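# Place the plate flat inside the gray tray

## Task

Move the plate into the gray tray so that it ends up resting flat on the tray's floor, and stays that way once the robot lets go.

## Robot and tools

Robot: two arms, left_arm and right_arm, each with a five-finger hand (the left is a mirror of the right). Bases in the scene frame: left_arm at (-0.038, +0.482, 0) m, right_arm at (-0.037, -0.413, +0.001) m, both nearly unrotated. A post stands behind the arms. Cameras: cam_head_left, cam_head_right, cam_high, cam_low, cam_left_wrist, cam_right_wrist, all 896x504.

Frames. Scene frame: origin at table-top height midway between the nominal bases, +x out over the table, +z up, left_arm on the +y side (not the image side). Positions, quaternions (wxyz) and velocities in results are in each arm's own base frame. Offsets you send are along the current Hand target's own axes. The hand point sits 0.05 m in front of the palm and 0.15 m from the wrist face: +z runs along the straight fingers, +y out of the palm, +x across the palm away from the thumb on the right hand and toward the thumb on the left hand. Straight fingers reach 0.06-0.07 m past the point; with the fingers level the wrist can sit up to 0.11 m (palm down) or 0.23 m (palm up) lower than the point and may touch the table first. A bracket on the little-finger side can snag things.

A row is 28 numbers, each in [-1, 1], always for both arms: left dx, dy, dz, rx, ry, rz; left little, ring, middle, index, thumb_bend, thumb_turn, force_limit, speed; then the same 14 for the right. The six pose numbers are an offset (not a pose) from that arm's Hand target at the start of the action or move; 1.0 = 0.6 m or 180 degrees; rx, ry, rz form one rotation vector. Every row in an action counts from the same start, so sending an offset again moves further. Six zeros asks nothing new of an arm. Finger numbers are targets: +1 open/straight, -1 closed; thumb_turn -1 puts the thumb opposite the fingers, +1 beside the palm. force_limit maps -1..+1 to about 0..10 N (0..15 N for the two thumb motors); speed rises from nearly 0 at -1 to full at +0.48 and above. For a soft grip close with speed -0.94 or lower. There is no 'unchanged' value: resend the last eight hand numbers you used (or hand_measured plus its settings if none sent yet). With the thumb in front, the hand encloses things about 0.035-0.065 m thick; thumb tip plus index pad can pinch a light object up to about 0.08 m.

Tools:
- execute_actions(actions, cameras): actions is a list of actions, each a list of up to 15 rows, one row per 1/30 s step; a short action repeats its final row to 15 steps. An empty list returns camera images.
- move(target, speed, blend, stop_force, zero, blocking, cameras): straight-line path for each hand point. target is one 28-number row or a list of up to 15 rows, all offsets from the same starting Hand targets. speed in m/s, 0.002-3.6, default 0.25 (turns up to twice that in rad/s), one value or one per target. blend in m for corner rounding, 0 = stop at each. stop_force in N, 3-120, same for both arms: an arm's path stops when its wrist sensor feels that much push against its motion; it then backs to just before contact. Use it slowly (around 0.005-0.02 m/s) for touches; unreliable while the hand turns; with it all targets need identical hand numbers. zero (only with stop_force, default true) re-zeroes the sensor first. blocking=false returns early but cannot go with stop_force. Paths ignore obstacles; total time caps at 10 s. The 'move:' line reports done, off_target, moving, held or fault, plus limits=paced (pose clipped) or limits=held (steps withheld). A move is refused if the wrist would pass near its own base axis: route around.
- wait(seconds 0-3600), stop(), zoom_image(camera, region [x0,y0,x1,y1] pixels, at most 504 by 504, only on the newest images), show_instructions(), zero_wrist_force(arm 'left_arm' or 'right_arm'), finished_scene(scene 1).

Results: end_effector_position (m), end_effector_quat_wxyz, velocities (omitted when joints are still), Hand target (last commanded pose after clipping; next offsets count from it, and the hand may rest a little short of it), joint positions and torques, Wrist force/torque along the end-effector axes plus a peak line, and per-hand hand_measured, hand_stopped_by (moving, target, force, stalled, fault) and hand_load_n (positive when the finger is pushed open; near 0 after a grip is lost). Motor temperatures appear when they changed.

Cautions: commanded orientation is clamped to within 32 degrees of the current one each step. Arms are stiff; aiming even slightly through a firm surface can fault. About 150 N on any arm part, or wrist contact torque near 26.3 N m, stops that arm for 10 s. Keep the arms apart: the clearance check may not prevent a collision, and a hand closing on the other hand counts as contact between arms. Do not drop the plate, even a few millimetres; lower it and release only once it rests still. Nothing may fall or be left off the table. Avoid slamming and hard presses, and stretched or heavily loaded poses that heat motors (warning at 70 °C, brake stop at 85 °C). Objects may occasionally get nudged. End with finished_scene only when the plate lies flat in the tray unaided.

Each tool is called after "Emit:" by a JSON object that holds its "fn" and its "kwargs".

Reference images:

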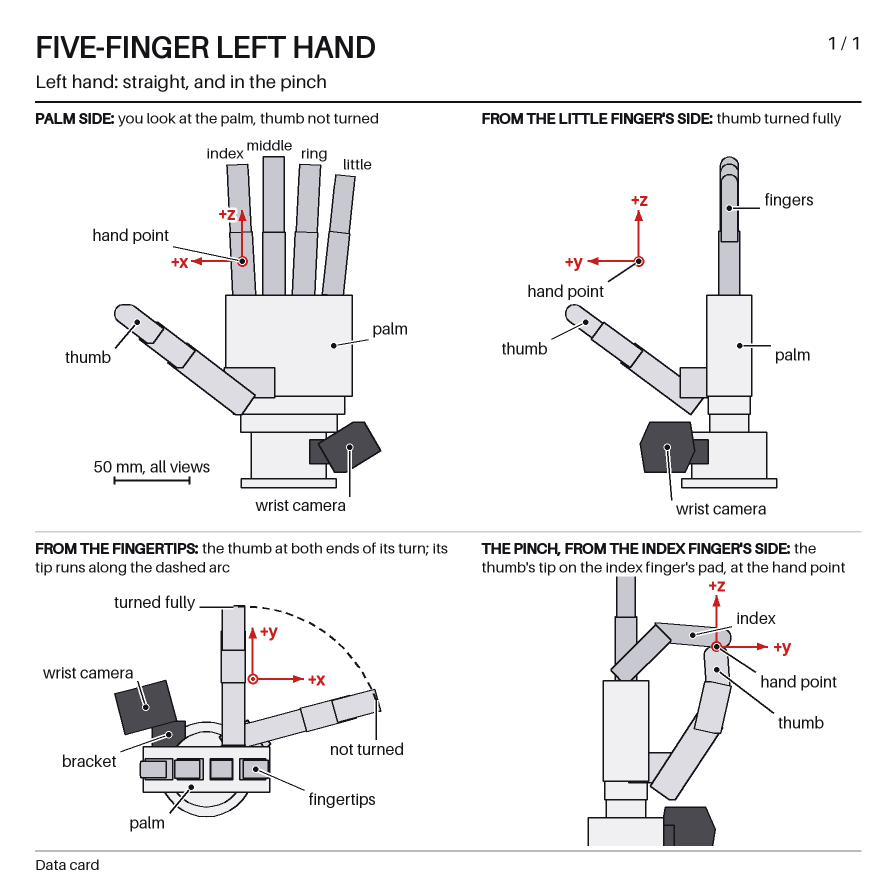

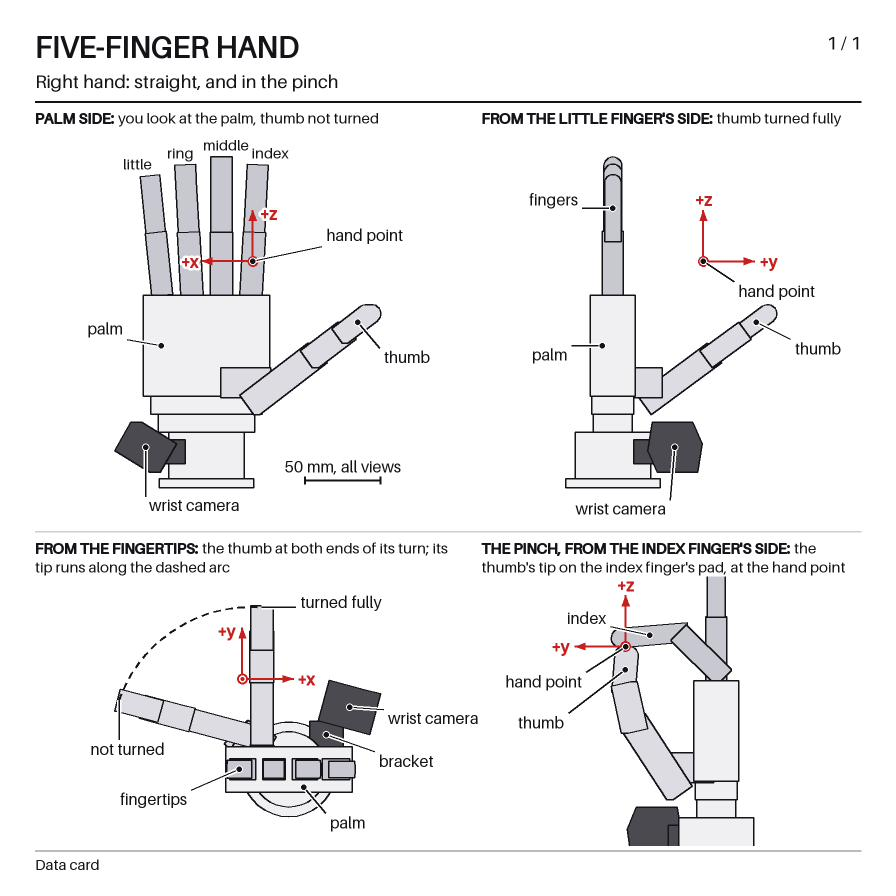

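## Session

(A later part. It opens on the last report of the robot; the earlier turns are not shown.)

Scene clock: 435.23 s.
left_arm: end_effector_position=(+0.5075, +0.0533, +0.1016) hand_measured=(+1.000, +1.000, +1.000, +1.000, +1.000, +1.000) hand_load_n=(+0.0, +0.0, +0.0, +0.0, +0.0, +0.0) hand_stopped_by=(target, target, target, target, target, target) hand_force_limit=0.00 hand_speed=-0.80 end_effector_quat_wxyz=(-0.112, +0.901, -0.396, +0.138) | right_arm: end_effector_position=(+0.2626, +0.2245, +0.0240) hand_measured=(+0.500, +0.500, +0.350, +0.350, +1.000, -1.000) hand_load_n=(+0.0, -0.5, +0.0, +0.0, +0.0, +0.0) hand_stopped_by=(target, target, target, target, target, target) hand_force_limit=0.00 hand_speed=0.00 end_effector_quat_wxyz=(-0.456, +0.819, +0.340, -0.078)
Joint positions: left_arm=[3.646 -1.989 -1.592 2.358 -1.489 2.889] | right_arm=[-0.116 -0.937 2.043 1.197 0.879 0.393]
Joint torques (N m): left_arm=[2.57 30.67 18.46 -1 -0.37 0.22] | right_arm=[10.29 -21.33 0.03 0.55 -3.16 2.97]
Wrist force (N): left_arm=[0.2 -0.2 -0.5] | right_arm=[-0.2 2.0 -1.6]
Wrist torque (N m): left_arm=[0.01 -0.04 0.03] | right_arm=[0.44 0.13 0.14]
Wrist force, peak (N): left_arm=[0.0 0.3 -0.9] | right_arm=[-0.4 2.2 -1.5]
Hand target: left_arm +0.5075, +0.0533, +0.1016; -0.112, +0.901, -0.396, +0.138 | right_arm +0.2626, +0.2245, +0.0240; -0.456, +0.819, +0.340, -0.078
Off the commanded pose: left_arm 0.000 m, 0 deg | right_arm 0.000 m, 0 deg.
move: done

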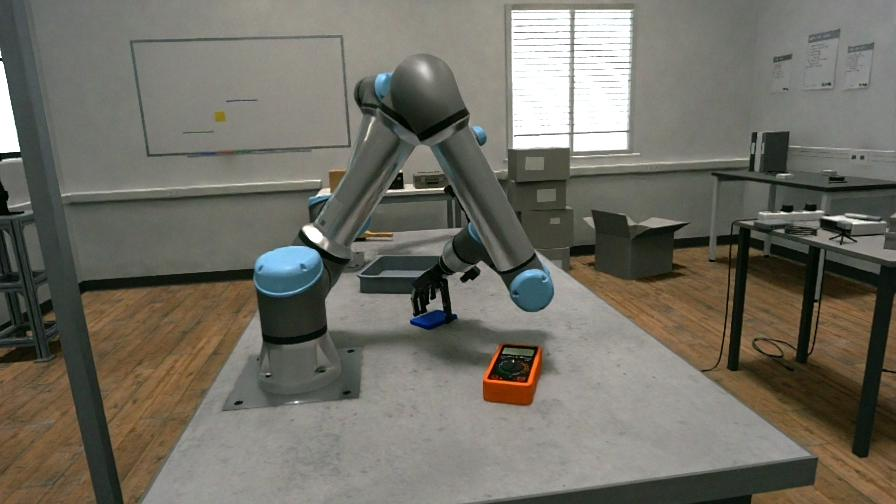

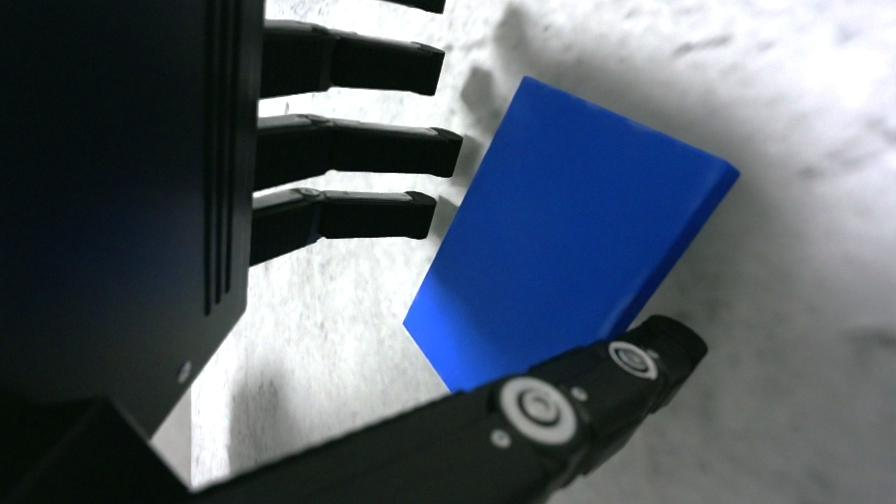

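Emit:
{"fn": "move", "kwargs": {"target": [0,0,0,0,0,0,1,1,1,1,1,1,0,-0.8,-0.0008,0.0004,0.0065,0,0,0,0.5,0.5,0.35,0.35,1,-1,0,0], "speed": 0.02, "stop_force": 4}}

Emit:
{"fn": "move", "kwargs": {"target": [0,0,0,0,0,0,1,1,1,1,1,1,0,-0.8,0,0,0,0,0,0,0.5,0.5,0.2,0.2,1,-1,-0.4,-0.85], "cameras": ["cam_low","cam_right_wrist"]}}

Emit:
{"fn": "zoom_image", "kwargs": {"camera": "cam_low", "region": [390, 270, 470, 350]}}

Emit:
{"fn": "zoom_image", "kwargs": {"camera": "cam_right_wrist", "region": [350, 0, 750, 400]}}

Scene clock: 442.53 s.
left_arm: end_effector_position=(+0.5075, +0.0533, +0.1016) hand_measured=(+1.000, +1.000, +1.000, +1.000, +1.000, +1.000) hand_load_n=(+0.0, +0.0, +0.0, +0.0, +0.0, +0.0) hand_stopped_by=(target, target, target, target, target, target) hand_force_limit=0.00 hand_speed=-0.80 end_effector_quat_wxyz=(-0.112, +0.901, -0.396, +0.138) | right_arm: end_effector_position=(+0.2606, +0.2268, +0.0215) hand_measured=(+0.500, +0.500, +0.350, +0.350, +1.000, -1.000) hand_load_n=(+0.0, +0.0, +0.0, +0.0, +0.0, +0.0) hand_stopped_by=(target, target, target, target, target, target) hand_force_limit=0.00 hand_speed=0.00 end_effector_quat_wxyz=(-0.456, +0.819, +0.340, -0.078)
Joint positions: left_arm=[3.646 -1.989 -1.592 2.358 -1.489 2.889] | right_arm=[-0.11 -0.933 2.046 1.187 0.875 0.399]
Joint torques (N m): left_arm=[2.42 31.82 17.86 -0.89 -0.5 0.41] | right_arm=[10.57 -21.67 -0.35 0.42 -3.14 2.93]
Wrist force (N): left_arm=[0.2 0.3 -0.5] | right_arm=[-0.3 2.0 -1.5]
Wrist torque (N m): left_arm=[0.08 -0.05 0.01] | right_arm=[0.44 0.14 0.13]
Wrist force, peak (N): left_arm=[0.5 0.4 -0.6] | right_arm=[-0.5 2.1 -1.7]
Hand target: left_arm +0.5075, +0.0533, +0.1016; -0.112, +0.901, -0.396, +0.138 | right_arm +0.2606, +0.2268, +0.0215; -0.456, +0.819, +0.340, -0.078
Off the commanded pose: left_arm 0.000 m, 0 deg | right_arm 0.000 m, 0 deg.
move: done

Scene clock: 443.17 s.
left_arm: end_effector_position=(+0.5075, +0.0533, +0.1016) hand_measured=(+1.000, +1.000, +1.000, +1.000, +1.000, +1.000) hand_load_n=(+0.0, +0.0, +0.0, +0.0, +0.0, +0.0) hand_stopped_by=(target, target, target, target, target, target) hand_force_limit=0.00 hand_speed=-0.80 end_effector_quat_wxyz=(-0.112, +0.901, -0.396, +0.138) | right_arm: end_effector_position=(+0.2606, +0.2268, +0.0215) hand_measured=(+0.500, +0.500, +0.200, +0.200, +1.000, -1.000) hand_load_n=(+0.0, +0.0, +0.0, +0.0, +0.0, +0.0) hand_stopped_by=(target, target, target, target, target, target) hand_force_limit=-0.40 hand_speed=-0.85 end_effector_quat_wxyz=(-0.456, +0.819, +0.340, -0.078)
Joint positions: left_arm=[3.646 -1.989 -1.592 2.358 -1.489 2.889] | right_arm=[-0.11 -0.933 2.046 1.187 0.875 0.399]
Joint torques (N m): left_arm=[2.86 32.04 18.49 -0.73 -0.41 0.1] | right_arm=[10.58 -21.78 -0.3 0.41 -3.22 3.11]
Wrist force (N): left_arm=[0.3 0.5 -0.5] | right_arm=[-0.2 1.9 -1.5]
Wrist torque (N m): left_arm=[0.12 -0.07 0.01] | right_arm=[0.42 0.13 0.14]
Wrist force, peak (N): left_arm=[-0.1 0.3 -0.8] | right_arm=[-0.4 2.0 -1.8]
Hand target: left_arm +0.5075, +0.0533, +0.1016; -0.112, +0.901, -0.396, +0.138 | right_arm +0.2606, +0.2268, +0.0215; -0.456, +0.819, +0.340, -0.078
Off the commanded pose: left_arm 0.000 m, 0 deg | right_arm 0.000 m, 0 deg.
move: done

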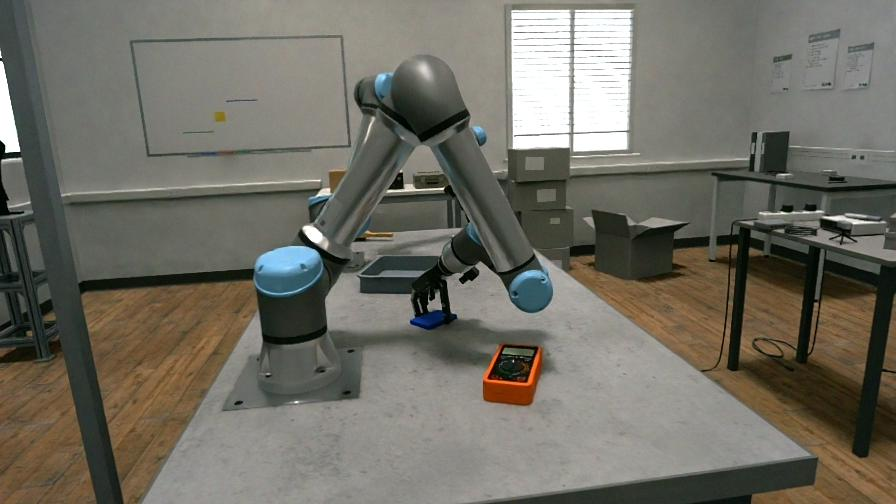

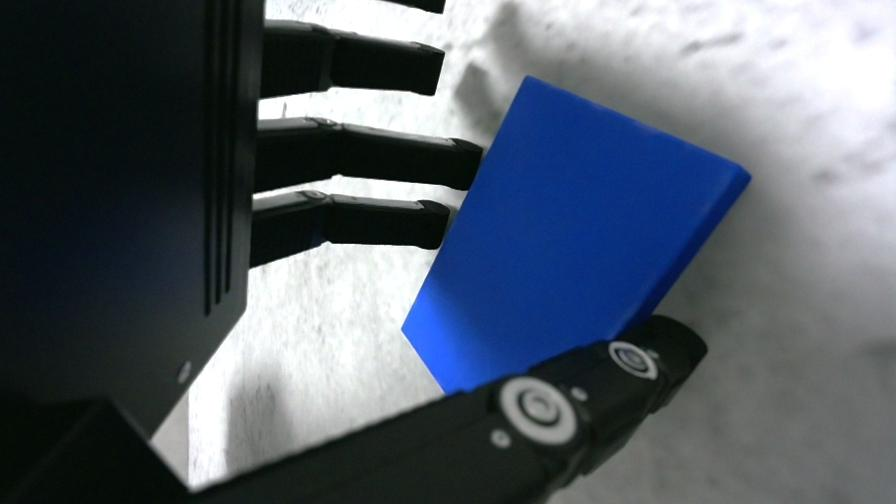

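Scaled by 6.300 from the camera's image (finer frame: 1280x720).

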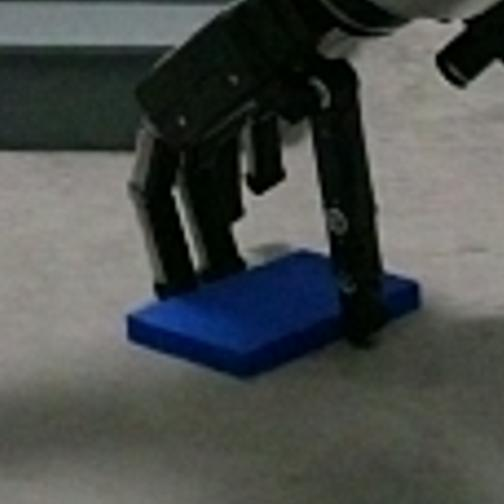

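Scaled by 1.260 from the camera's image (finer frame: 1280x720).

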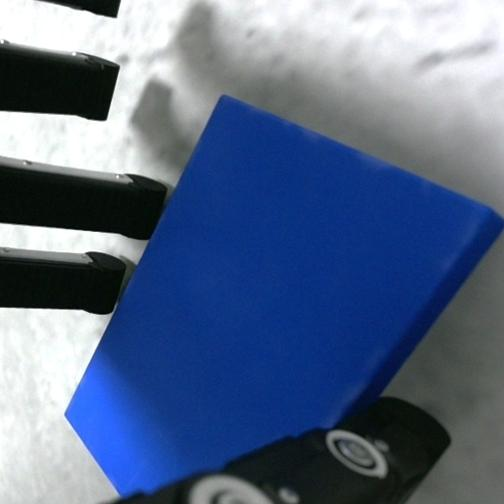

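Emit:
{"fn": "move", "kwargs": {"target": [0,0,0,0,0,0,1,1,1,1,1,1,0,-0.8,0,0,0,0,0,0,0.5,0.5,0,0,1,-1,-0.4,-0.85], "cameras": ["cam_low","cam_right_wrist"]}}

Emit:
{"fn": "zoom_image", "kwargs": {"camera": "cam_low", "region": [390, 270, 470, 350]}}

Emit:
{"fn": "zoom_image", "kwargs": {"camera": "cam_right_wrist", "region": [350, 0, 750, 400]}}

Scene clock: 447.17 s.
left_arm: end_effector_position=(+0.5075, +0.0533, +0.1016) hand_measured=(+1.000, +1.000, +1.000, +1.000, +1.000, +1.000) hand_load_n=(+0.0, +0.0, +0.0, +0.0, +0.0, +0.0) hand_stopped_by=(target, target, target, target, target, target) hand_force_limit=0.00 hand_speed=-0.80 end_effector_quat_wxyz=(-0.112, +0.901, -0.396, +0.138) | right_arm: end_effector_position=(+0.2606, +0.2268, +0.0215) hand_measured=(+0.500, +0.500, +0.050, +0.036, +1.000, -1.000) hand_load_n=(+0.0, -0.5, +4.0, +3.0, +0.5, +0.0) hand_stopped_by=(target, target, force, force, target, target) hand_force_limit=-0.40 hand_speed=-0.85 end_effector_quat_wxyz=(-0.456, +0.819, +0.340, -0.078)
Joint positions: left_arm=[3.646 -1.989 -1.592 2.358 -1.489 2.889] | right_arm=[-0.11 -0.933 2.046 1.187 0.875 0.399]
Joint torques (N m): left_arm=[2.65 31.59 18.93 -0.95 -0.35 0.23] | right_arm=[10.51 -21.6 -1.05 0.7 -2.92 2.96]
Wrist force (N): left_arm=[0.0 0.1 -0.5] | right_arm=[-0.2 2.4 -1.3]
Wrist torque (N m): left_arm=[0.06 -0.02 0.00] | right_arm=[0.46 0.13 0.15]
Wrist force, peak (N): left_arm=[0.4 0.3 -0.8] | right_arm=[-0.4 2.7 -1.4]
Hand target: left_arm +0.5075, +0.0533, +0.1016; -0.112, +0.901, -0.396, +0.138 | right_arm +0.2606, +0.2268, +0.0215; -0.456, +0.819, +0.340, -0.078
Off the commanded pose: left_arm 0.000 m, 0 deg | right_arm 0.000 m, 0 deg.
move: done

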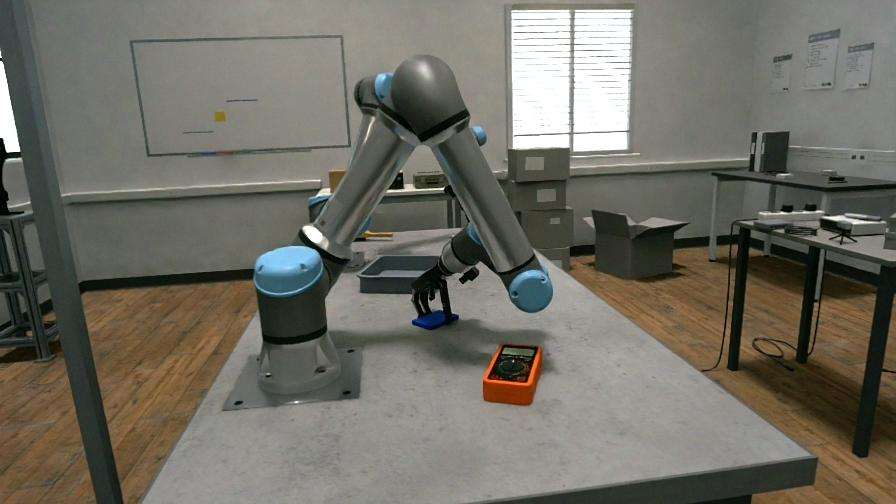

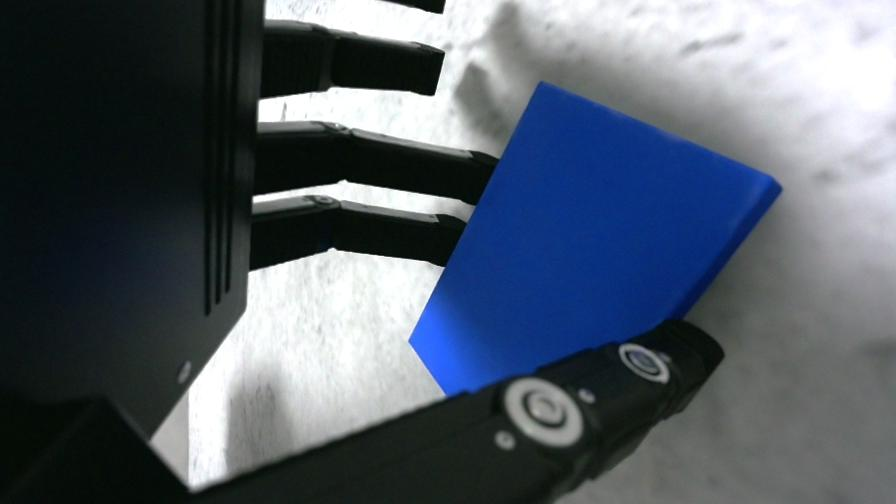

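Scaled by 6.300 from the camera's image (finer frame: 1280x720).

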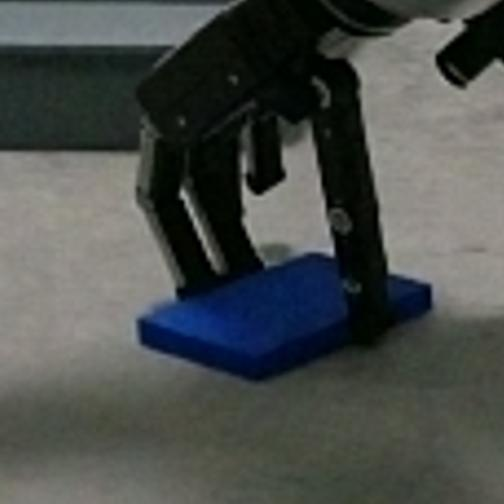

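Scaled by 1.260 from the camera's image (finer frame: 1280x720).

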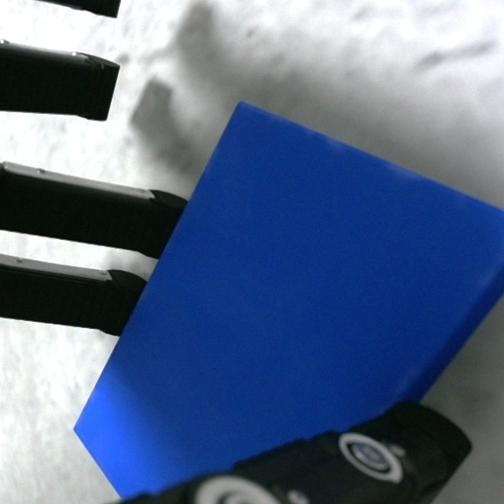

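Emit:
{"fn": "move", "kwargs": {"target": [0,0,0,0,0,0,1,1,1,1,1,1,0,-0.8,0.00303,-0.01333,-0.00955,0,0,0,0.5,0.5,0,0,1,-1,-0.4,-0.85], "speed": 0.02, "cameras": ["cam_low","cam_right_wrist"]}}

Emit:
{"fn": "zoom_image", "kwargs": {"camera": "cam_low", "region": [390, 270, 470, 350]}}

Emit:
{"fn": "zoom_image", "kwargs": {"camera": "cam_right_wrist", "region": [350, 0, 750, 400]}}

Scene clock: 452.27 s.
left_arm: end_effector_position=(+0.5075, +0.0533, +0.1016) hand_measured=(+1.000, +1.000, +1.000, +1.000, +1.000, +1.000) hand_load_n=(+0.0, +0.0, +0.0, +0.0, +0.0, +0.0) hand_stopped_by=(target, target, target, target, target, target) hand_force_limit=0.00 hand_speed=-0.80 end_effector_quat_wxyz=(-0.112, +0.901, -0.396, +0.138) | right_arm: end_effector_position=(+0.2606, +0.2268, +0.0314) hand_measured=(+0.500, +0.500, +0.050, +0.036, +1.000, -1.000) hand_load_n=(+0.0, +0.0, +3.5, +3.0, +0.5, +0.0) hand_stopped_by=(target, target, force, force, target, target) hand_force_limit=-0.40 hand_speed=-0.85 end_effector_quat_wxyz=(-0.456, +0.819, +0.340, -0.078)
Joint positions: left_arm=[3.646 -1.989 -1.592 2.358 -1.489 2.889] | right_arm=[-0.11 -0.956 2.047 1.21 0.875 0.399]
Joint torques (N m): left_arm=[3.24 31.37 18.45 -0.68 -0.53 0.23] | right_arm=[8.35 -44.5 -0.81 4.43 -2.96 2.39]
Wrist force (N): left_arm=[0.2 0.3 -0.7] | right_arm=[-0.4 2.3 -1.1]
Wrist torque (N m): left_arm=[0.09 -0.05 0.01] | right_arm=[0.42 0.14 0.13]
Wrist force, peak (N): left_arm=[0.6 0.3 -0.6] | right_arm=[-0.5 2.8 -1.3]
Hand target: left_arm +0.5075, +0.0533, +0.1016; -0.112, +0.901, -0.396, +0.138 | right_arm +0.2606, +0.2268, +0.0315; -0.456, +0.819, +0.340, -0.078
Off the commanded pose: left_arm 0.000 m, 0 deg | right_arm 0.000 m, 0 deg.
move: done

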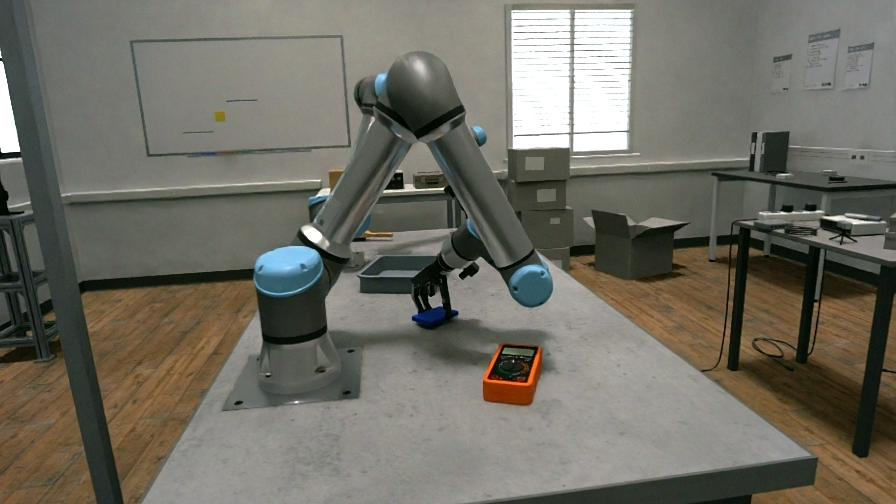

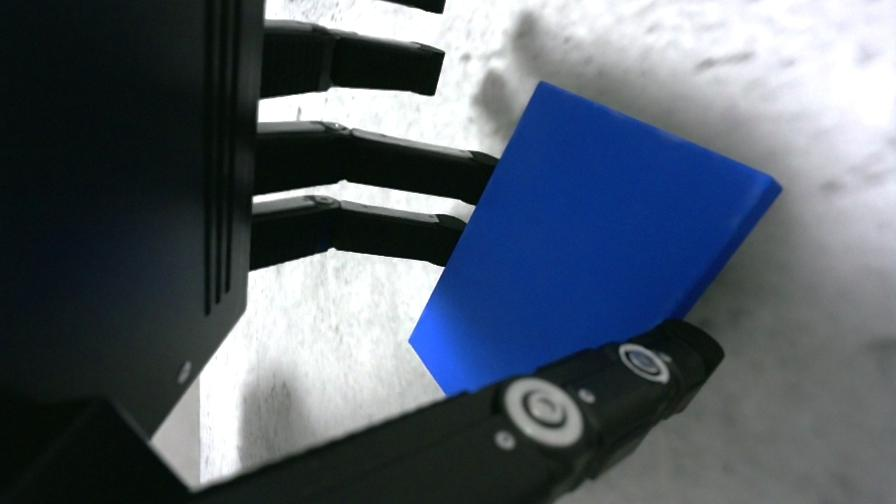

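Scaled by 6.300 from the camera's image (finer frame: 1280x720).

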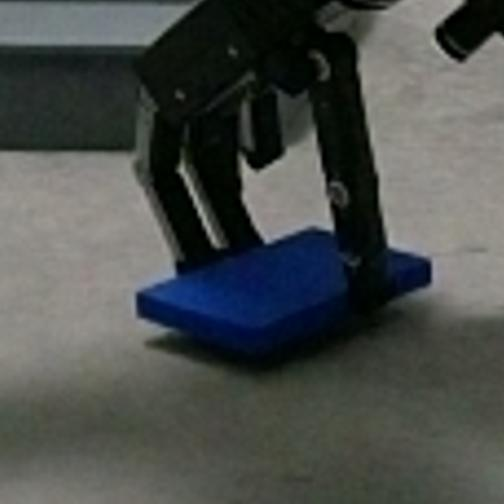

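Scaled by 1.260 from the camera's image (finer frame: 1280x720).

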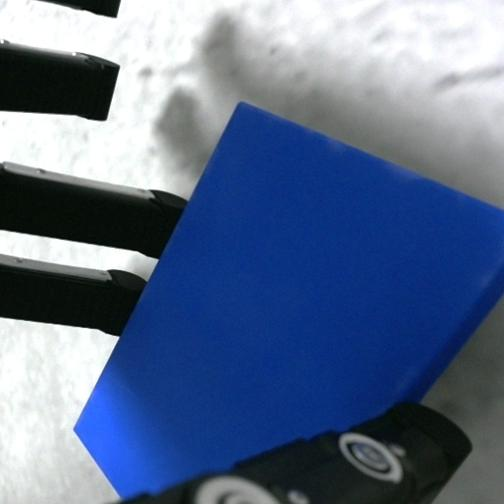

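Emit:
{"fn": "move", "kwargs": {"target": [[0,0,0,0,0,0,1,1,1,1,1,1,0,-0.8,0.0303,-0.1333,-0.0955,0,0,0,0.5,0.5,0,0,1,-1,-0.4,-0.85],[0,0,0,0,0,0,1,1,1,1,1,1,0,-0.8,0.3378,-0.3507,0.3057,0.0293,-0.1289,-0.0923,0.5,0.5,0,0,1,-1,-0.4,-0.85]], "speed": 0.12, "blend": [0.04,0], "cameras": ["all"]}}

Emit:
{"fn": "zoom_image", "kwargs": {"camera": "cam_high", "region": [260, 360, 500, 504]}}

Emit:
{"fn": "zoom_image", "kwargs": {"camera": "cam_low", "region": [340, 180, 480, 320]}}

Scene clock: 483.57 s.
left_arm: end_effector_position=(+0.5075, +0.0533, +0.1016) hand_measured=(+1.000, +1.000, +1.000, +1.000, +1.000, +1.000) hand_load_n=(+0.0, +0.0, +0.5, +0.0, -0.5, +0.0) hand_stopped_by=(target, target, target, target, target, target) hand_force_limit=0.00 hand_speed=-0.80 end_effector_quat_wxyz=(-0.112, +0.901, -0.396, +0.138) | right_arm: end_effector_position=(+0.2313, +0.5556, +0.1317) hand_measured=(+0.500, +0.500, +0.050, +0.036, +1.000, -1.000) hand_load_n=(+0.0, +0.0, +4.0, +3.0, +0.5, +0.0) hand_stopped_by=(target, target, force, force, target, target) hand_force_limit=-0.40 hand_speed=-0.85 end_effector_quat_wxyz=(-0.422, +0.707, +0.534, -0.190)
Joint positions: left_arm=[3.646 -1.989 -1.592 2.358 -1.489 2.889] | right_arm=[0.687 -0.671 1.05 1.683 0.706 0.734]
Joint torques (N m): left_arm=[3.52 32.04 19.25 -0.62 -0.65 0.24] | right_arm=[10.95 -39.14 -22.88 4.66 1.65 -2.68]
Wrist force (N): left_arm=[0.3 0.1 -0.5] | right_arm=[-0.5 2.3 -0.9]
Wrist torque (N m): left_arm=[0.06 -0.06 0.03] | right_arm=[0.45 0.15 0.24]
Wrist force, peak (N): left_arm=[0.3 0.5 -0.8] | right_arm=[-0.8 3.0 -0.8]
Hand target: left_arm +0.5075, +0.0533, +0.1016; -0.112, +0.901, -0.396, +0.138 | right_arm +0.2314, +0.5556, +0.1317; -0.422, +0.707, +0.534, -0.190
Off the commanded pose: left_arm 0.000 m, 0 deg | right_arm 0.000 m, 0 deg.
move: done

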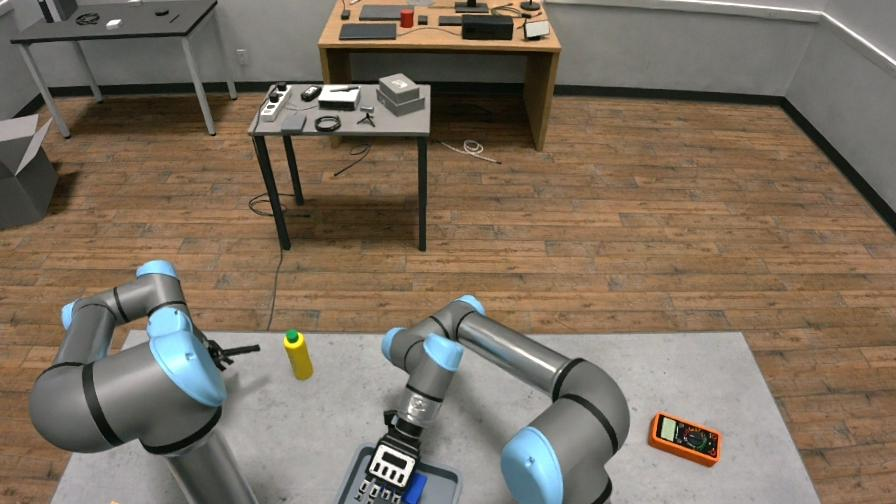

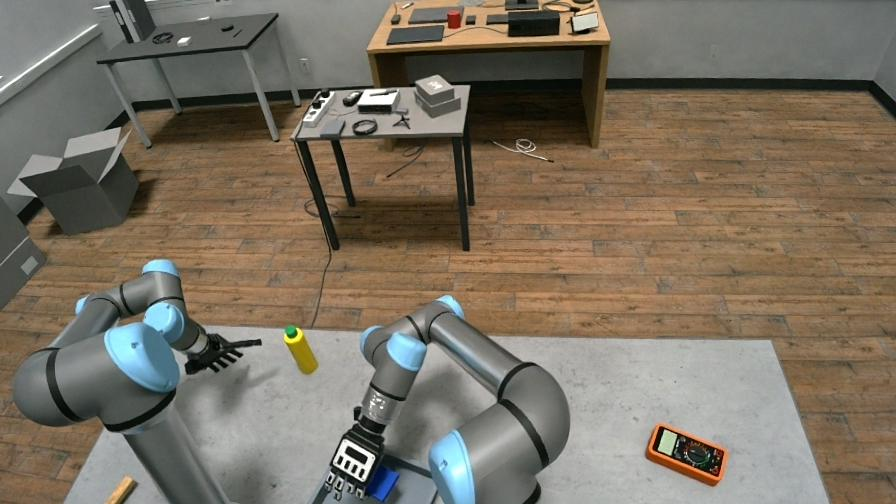

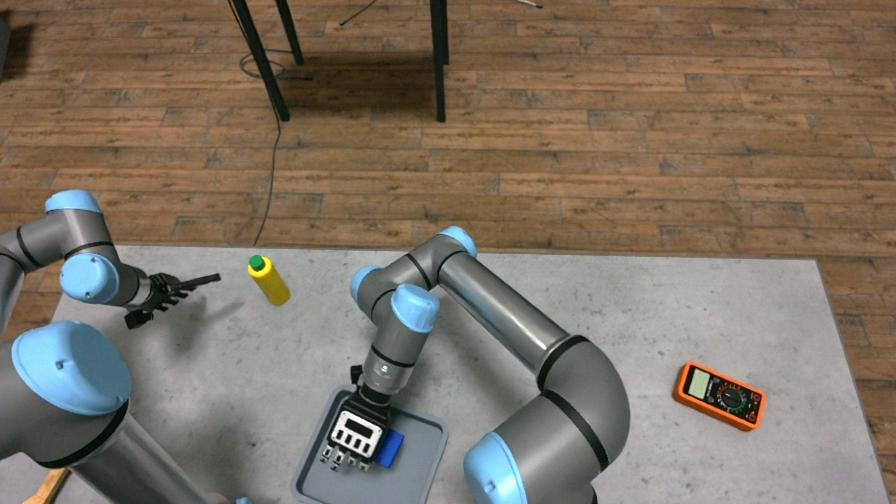

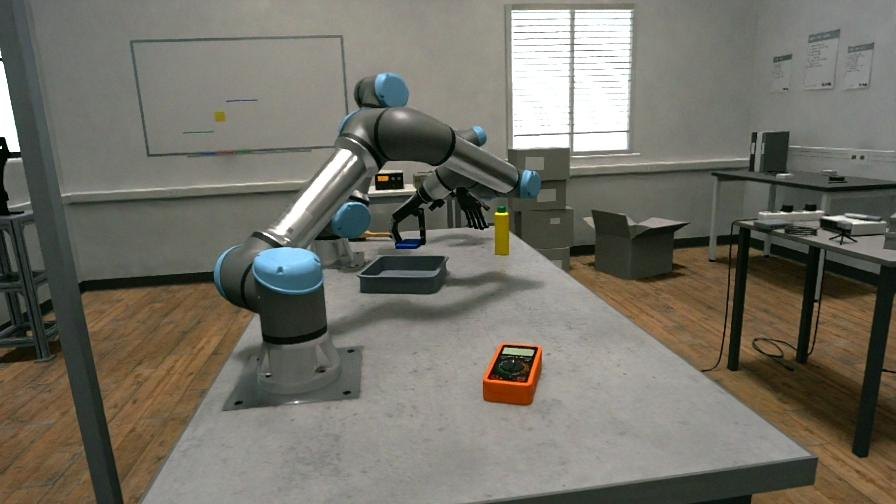

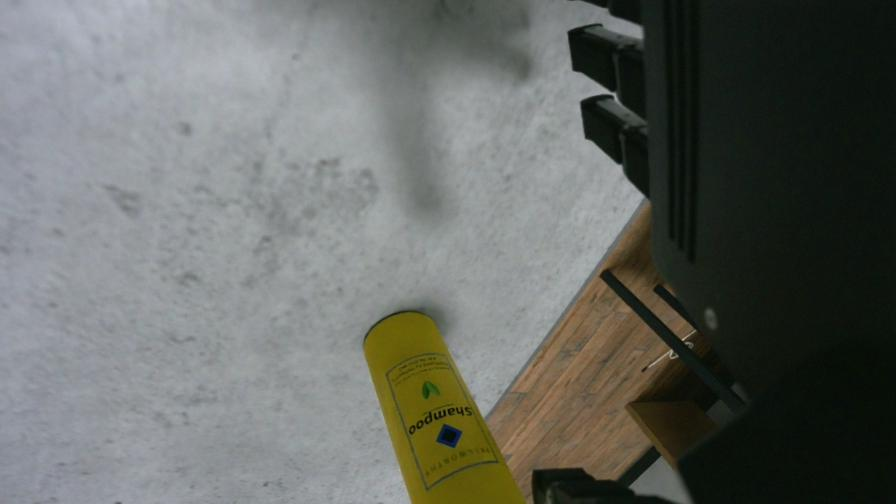

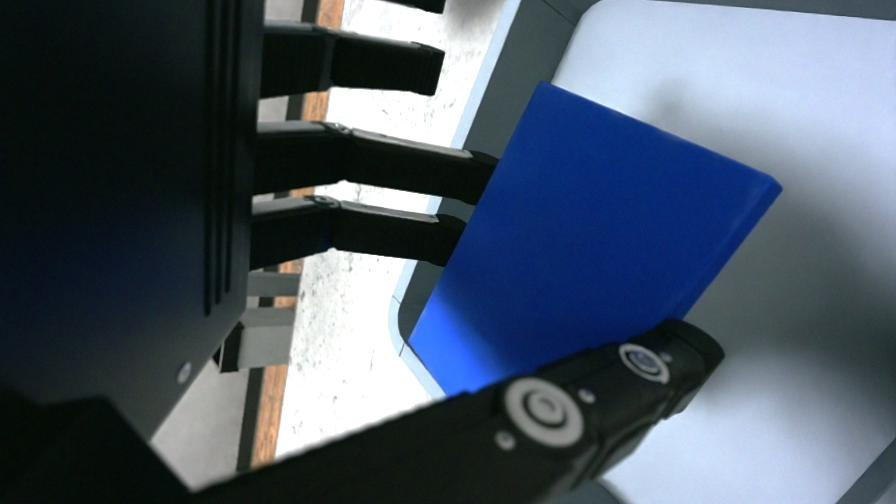

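Scaled by 2.100 from the camera's image (finer frame: 1280x720).

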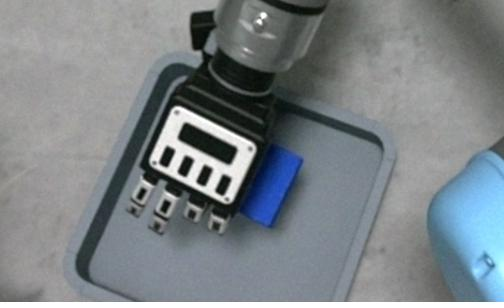

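Scaled by 3.600 from the camera's image (finer frame: 1280x720).

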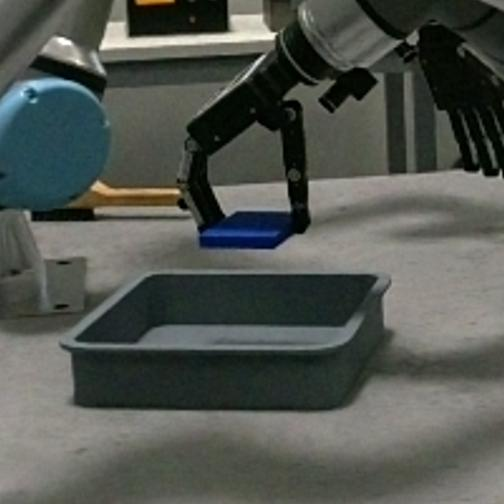

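Emit:
{"fn": "move", "kwargs": {"target": [0,0,0,0,0,0,1,1,1,1,1,1,0,-0.8,-0.0258,0.1133,0.0808,0,0,0,0.5,0.5,0,0,1,-1,-0.4,-0.85], "speed": 0.06, "stop_force": 8, "cameras": ["cam_high","cam_low","cam_right_wrist"]}}

Emit:
{"fn": "zoom_image", "kwargs": {"camera": "cam_low", "region": [340, 180, 480, 320]}}

Emit:
{"fn": "zoom_image", "kwargs": {"camera": "cam_high", "region": [260, 360, 500, 504]}}

Scene clock: 513.90 s.
left_arm: end_effector_position=(+0.5075, +0.0533, +0.1016) hand_measured=(+1.000, +1.000, +1.000, +1.000, +1.000, +1.000) hand_load_n=(+0.0, +0.0, +0.0, +0.0, +0.0, +0.0) hand_stopped_by=(target, target, target, target, target, target) hand_force_limit=0.00 hand_speed=-0.80 end_effector_quat_wxyz=(-0.112, +0.901, -0.396, +0.138) | right_arm: end_effector_position=(+0.2315, +0.5555, +0.0467) hand_measured=(+0.500, +0.500, +0.050, +0.036, +1.000, -1.000) hand_load_n=(+0.0, +0.0, +3.5, +3.0, +0.5, +0.0) hand_stopped_by=(target, target, force, force, target, target) hand_force_limit=-0.40 hand_speed=-0.85 end_effector_quat_wxyz=(-0.422, +0.707, +0.534, -0.190)
Joint positions: left_arm=[3.646 -1.989 -1.592 2.358 -1.489 2.889] | right_arm=[0.687 -0.571 1.094 1.54 0.706 0.733]
Joint torques (N m): left_arm=[2.82 30.98 18.98 -0.58 -0.5 0.23] | right_arm=[2.84 -41.61 -9.03 0.54 -2.21 3.03]
Wrist force (N): left_arm=[0.2 0.3 -0.3] | right_arm=[-0.6 2.4 -0.9]
Wrist torque (N m): left_arm=[0.07 -0.05 0.01] | right_arm=[0.45 0.16 0.20]
Wrist force, peak (N): left_arm=[0.2 0.6 -0.8] | right_arm=[-0.6 2.8 -1.0]
Hand target: left_arm +0.5075, +0.0533, +0.1016; -0.112, +0.901, -0.396, +0.138 | right_arm +0.2315, +0.5555, +0.0468; -0.422, +0.707, +0.534, -0.190
Off the commanded pose: left_arm 0.000 m, 0 deg | right_arm 0.000 m, 0 deg.
move: done

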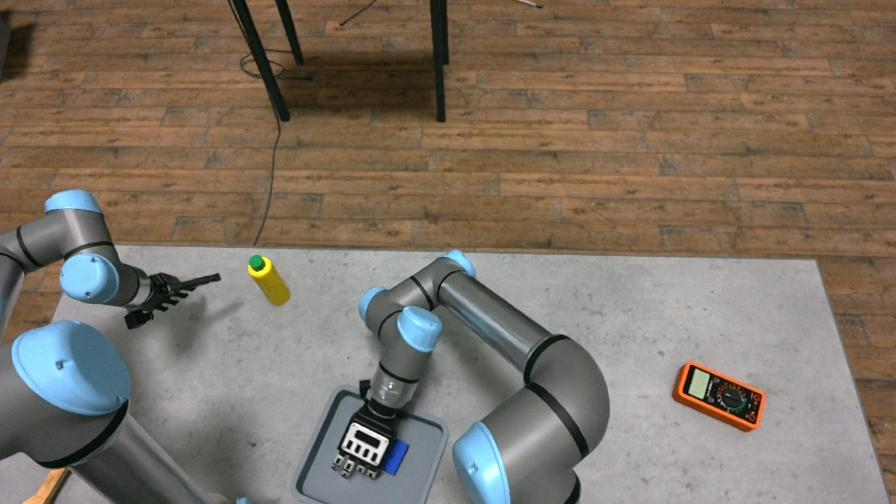

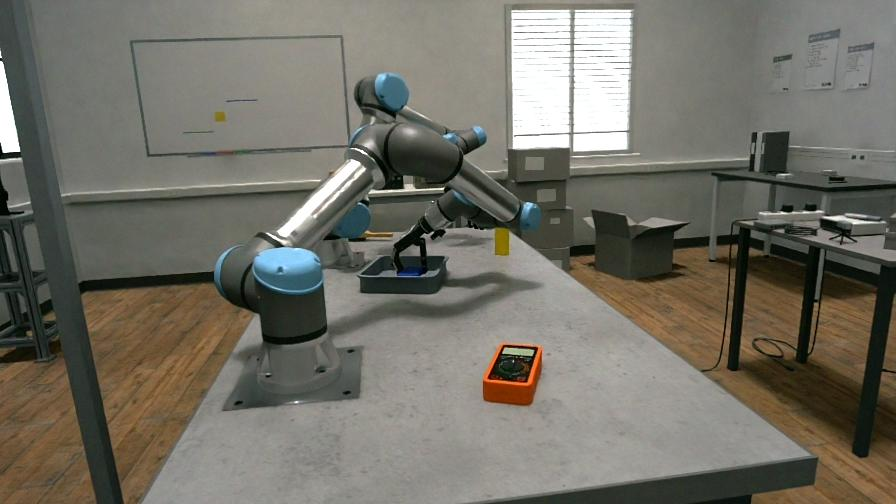

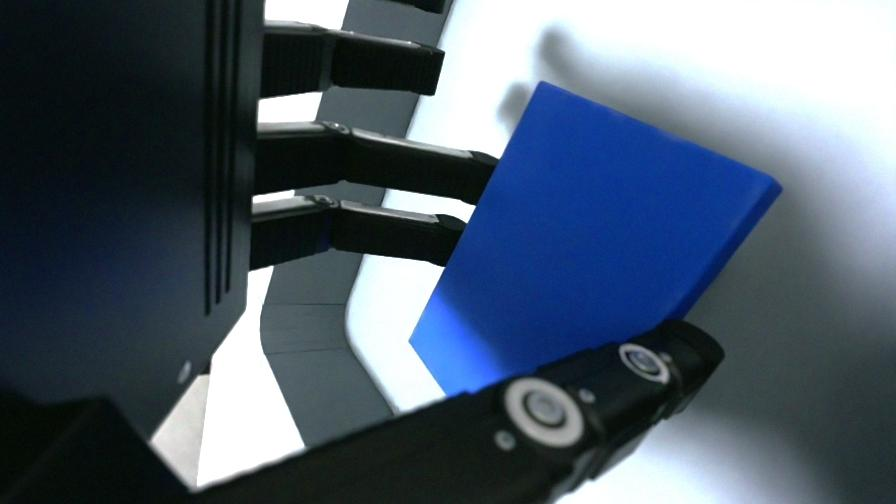

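Scaled by 3.600 from the camera's image (finer frame: 1280x720).

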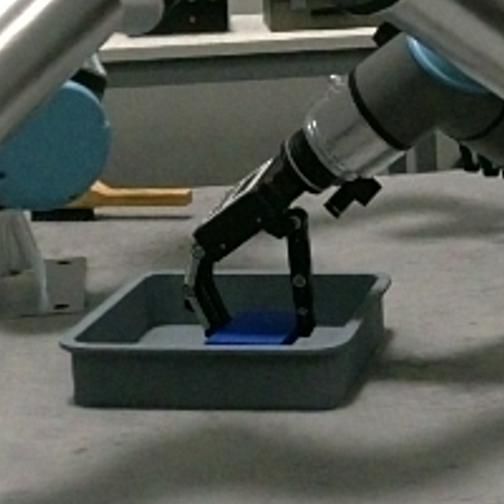

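Scaled by 2.100 from the camera's image (finer frame: 1280x720).

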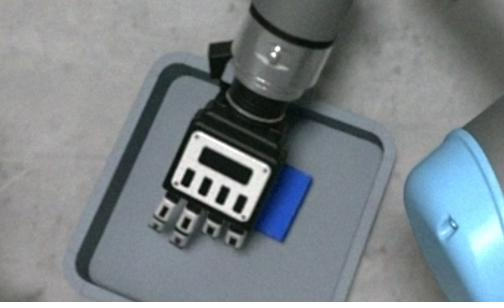

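Emit:
{"fn": "move", "kwargs": {"target": [0,0,0,0,0,0,1,1,1,1,1,1,0,-0.8,-0.0106,0.0467,0.0333,0,0,0,0.5,0.5,0,0,1,-1,-0.4,-0.85], "speed": 0.008, "stop_force": 3, "cameras": ["cam_high","cam_low","cam_right_wrist"]}}

Emit:
{"fn": "zoom_image", "kwargs": {"camera": "cam_low", "region": [340, 180, 480, 320]}}

Emit:
{"fn": "zoom_image", "kwargs": {"camera": "cam_high", "region": [260, 360, 500, 504]}}

Scene clock: 524.70 s.
left_arm: end_effector_position=(+0.5075, +0.0533, +0.1016) hand_measured=(+1.000, +1.000, +1.000, +1.000, +1.000, +1.000) hand_load_n=(+0.0, +0.0, +0.0, +0.0, +0.0, -0.5) hand_stopped_by=(target, target, target, target, target, target) hand_force_limit=0.00 hand_speed=-0.80 end_effector_quat_wxyz=(-0.112, +0.901, -0.396, +0.138) | right_arm: end_effector_position=(+0.2315, +0.5555, +0.0247) hand_measured=(+0.500, +0.500, +0.050, +0.036, +1.000, -1.000) hand_load_n=(+0.0, +0.0, +3.5, +3.0, +0.5, +0.0) hand_stopped_by=(target, target, force, force, target, target) hand_force_limit=-0.40 hand_speed=-0.85 end_effector_quat_wxyz=(-0.422, +0.707, +0.534, -0.190)
Joint positions: left_arm=[3.646 -1.989 -1.592 2.358 -1.489 2.889] | right_arm=[0.687 -0.541 1.097 1.507 0.706 0.733]
Joint torques (N m): left_arm=[3.54 30.58 18.7 -0.52 -0.53 0.27] | right_arm=[-6.65 -64 -16.16 4.62 0.46 -2.06]
Wrist force (N): left_arm=[0.2 0.4 -0.7] | right_arm=[-0.7 2.5 -0.8]
Wrist torque (N m): left_arm=[0.10 -0.05 0.01] | right_arm=[0.47 0.17 0.20]
Wrist force, peak (N): left_arm=[0.4 0.3 -0.9] | right_arm=[0.5 -4.8 -4.9]
Hand target: left_arm +0.5075, +0.0533, +0.1016; -0.112, +0.901, -0.396, +0.138 | right_arm +0.2315, +0.5555, +0.0248; -0.422, +0.707, +0.534, -0.190 (not the last commanded pose)
Off the commanded pose: left_arm 0.000 m, 0 deg | right_arm 0.013 m, 0 deg.
move: contact (right_arm)

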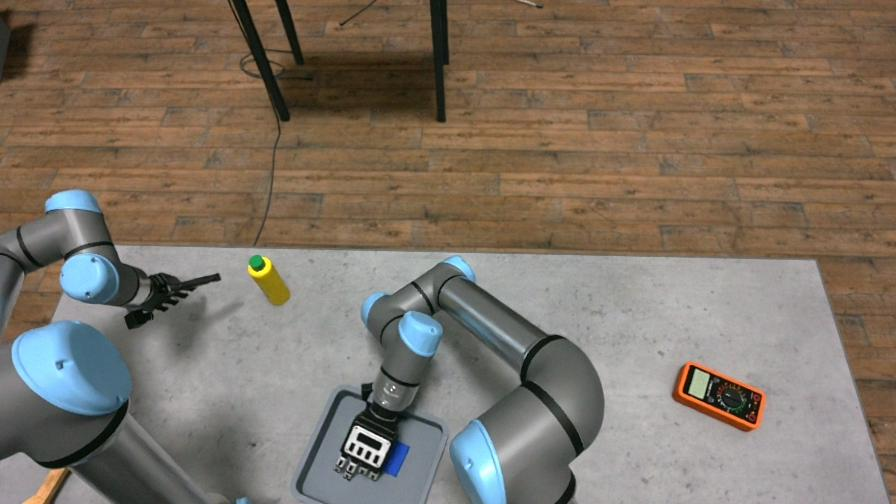

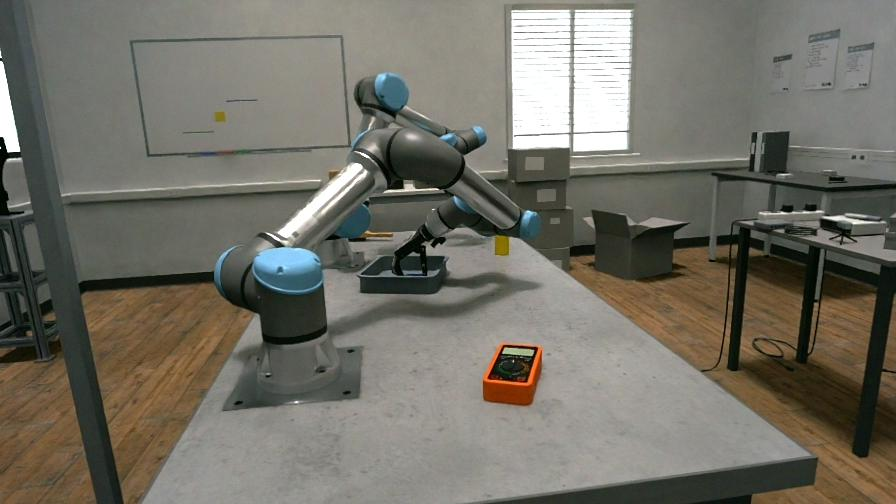

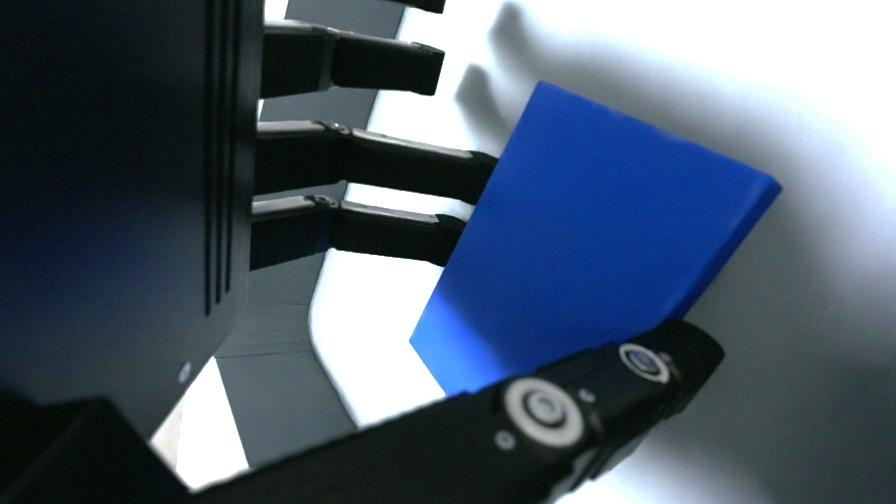

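Scaled by 3.600 from the camera's image (finer frame: 1280x720).

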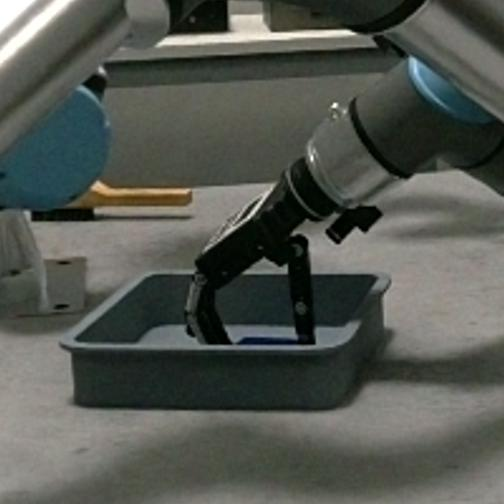

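Scaled by 2.100 from the camera's image (finer frame: 1280x720).

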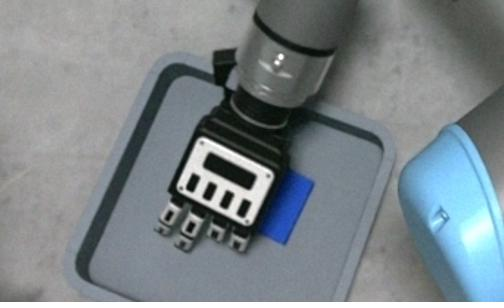

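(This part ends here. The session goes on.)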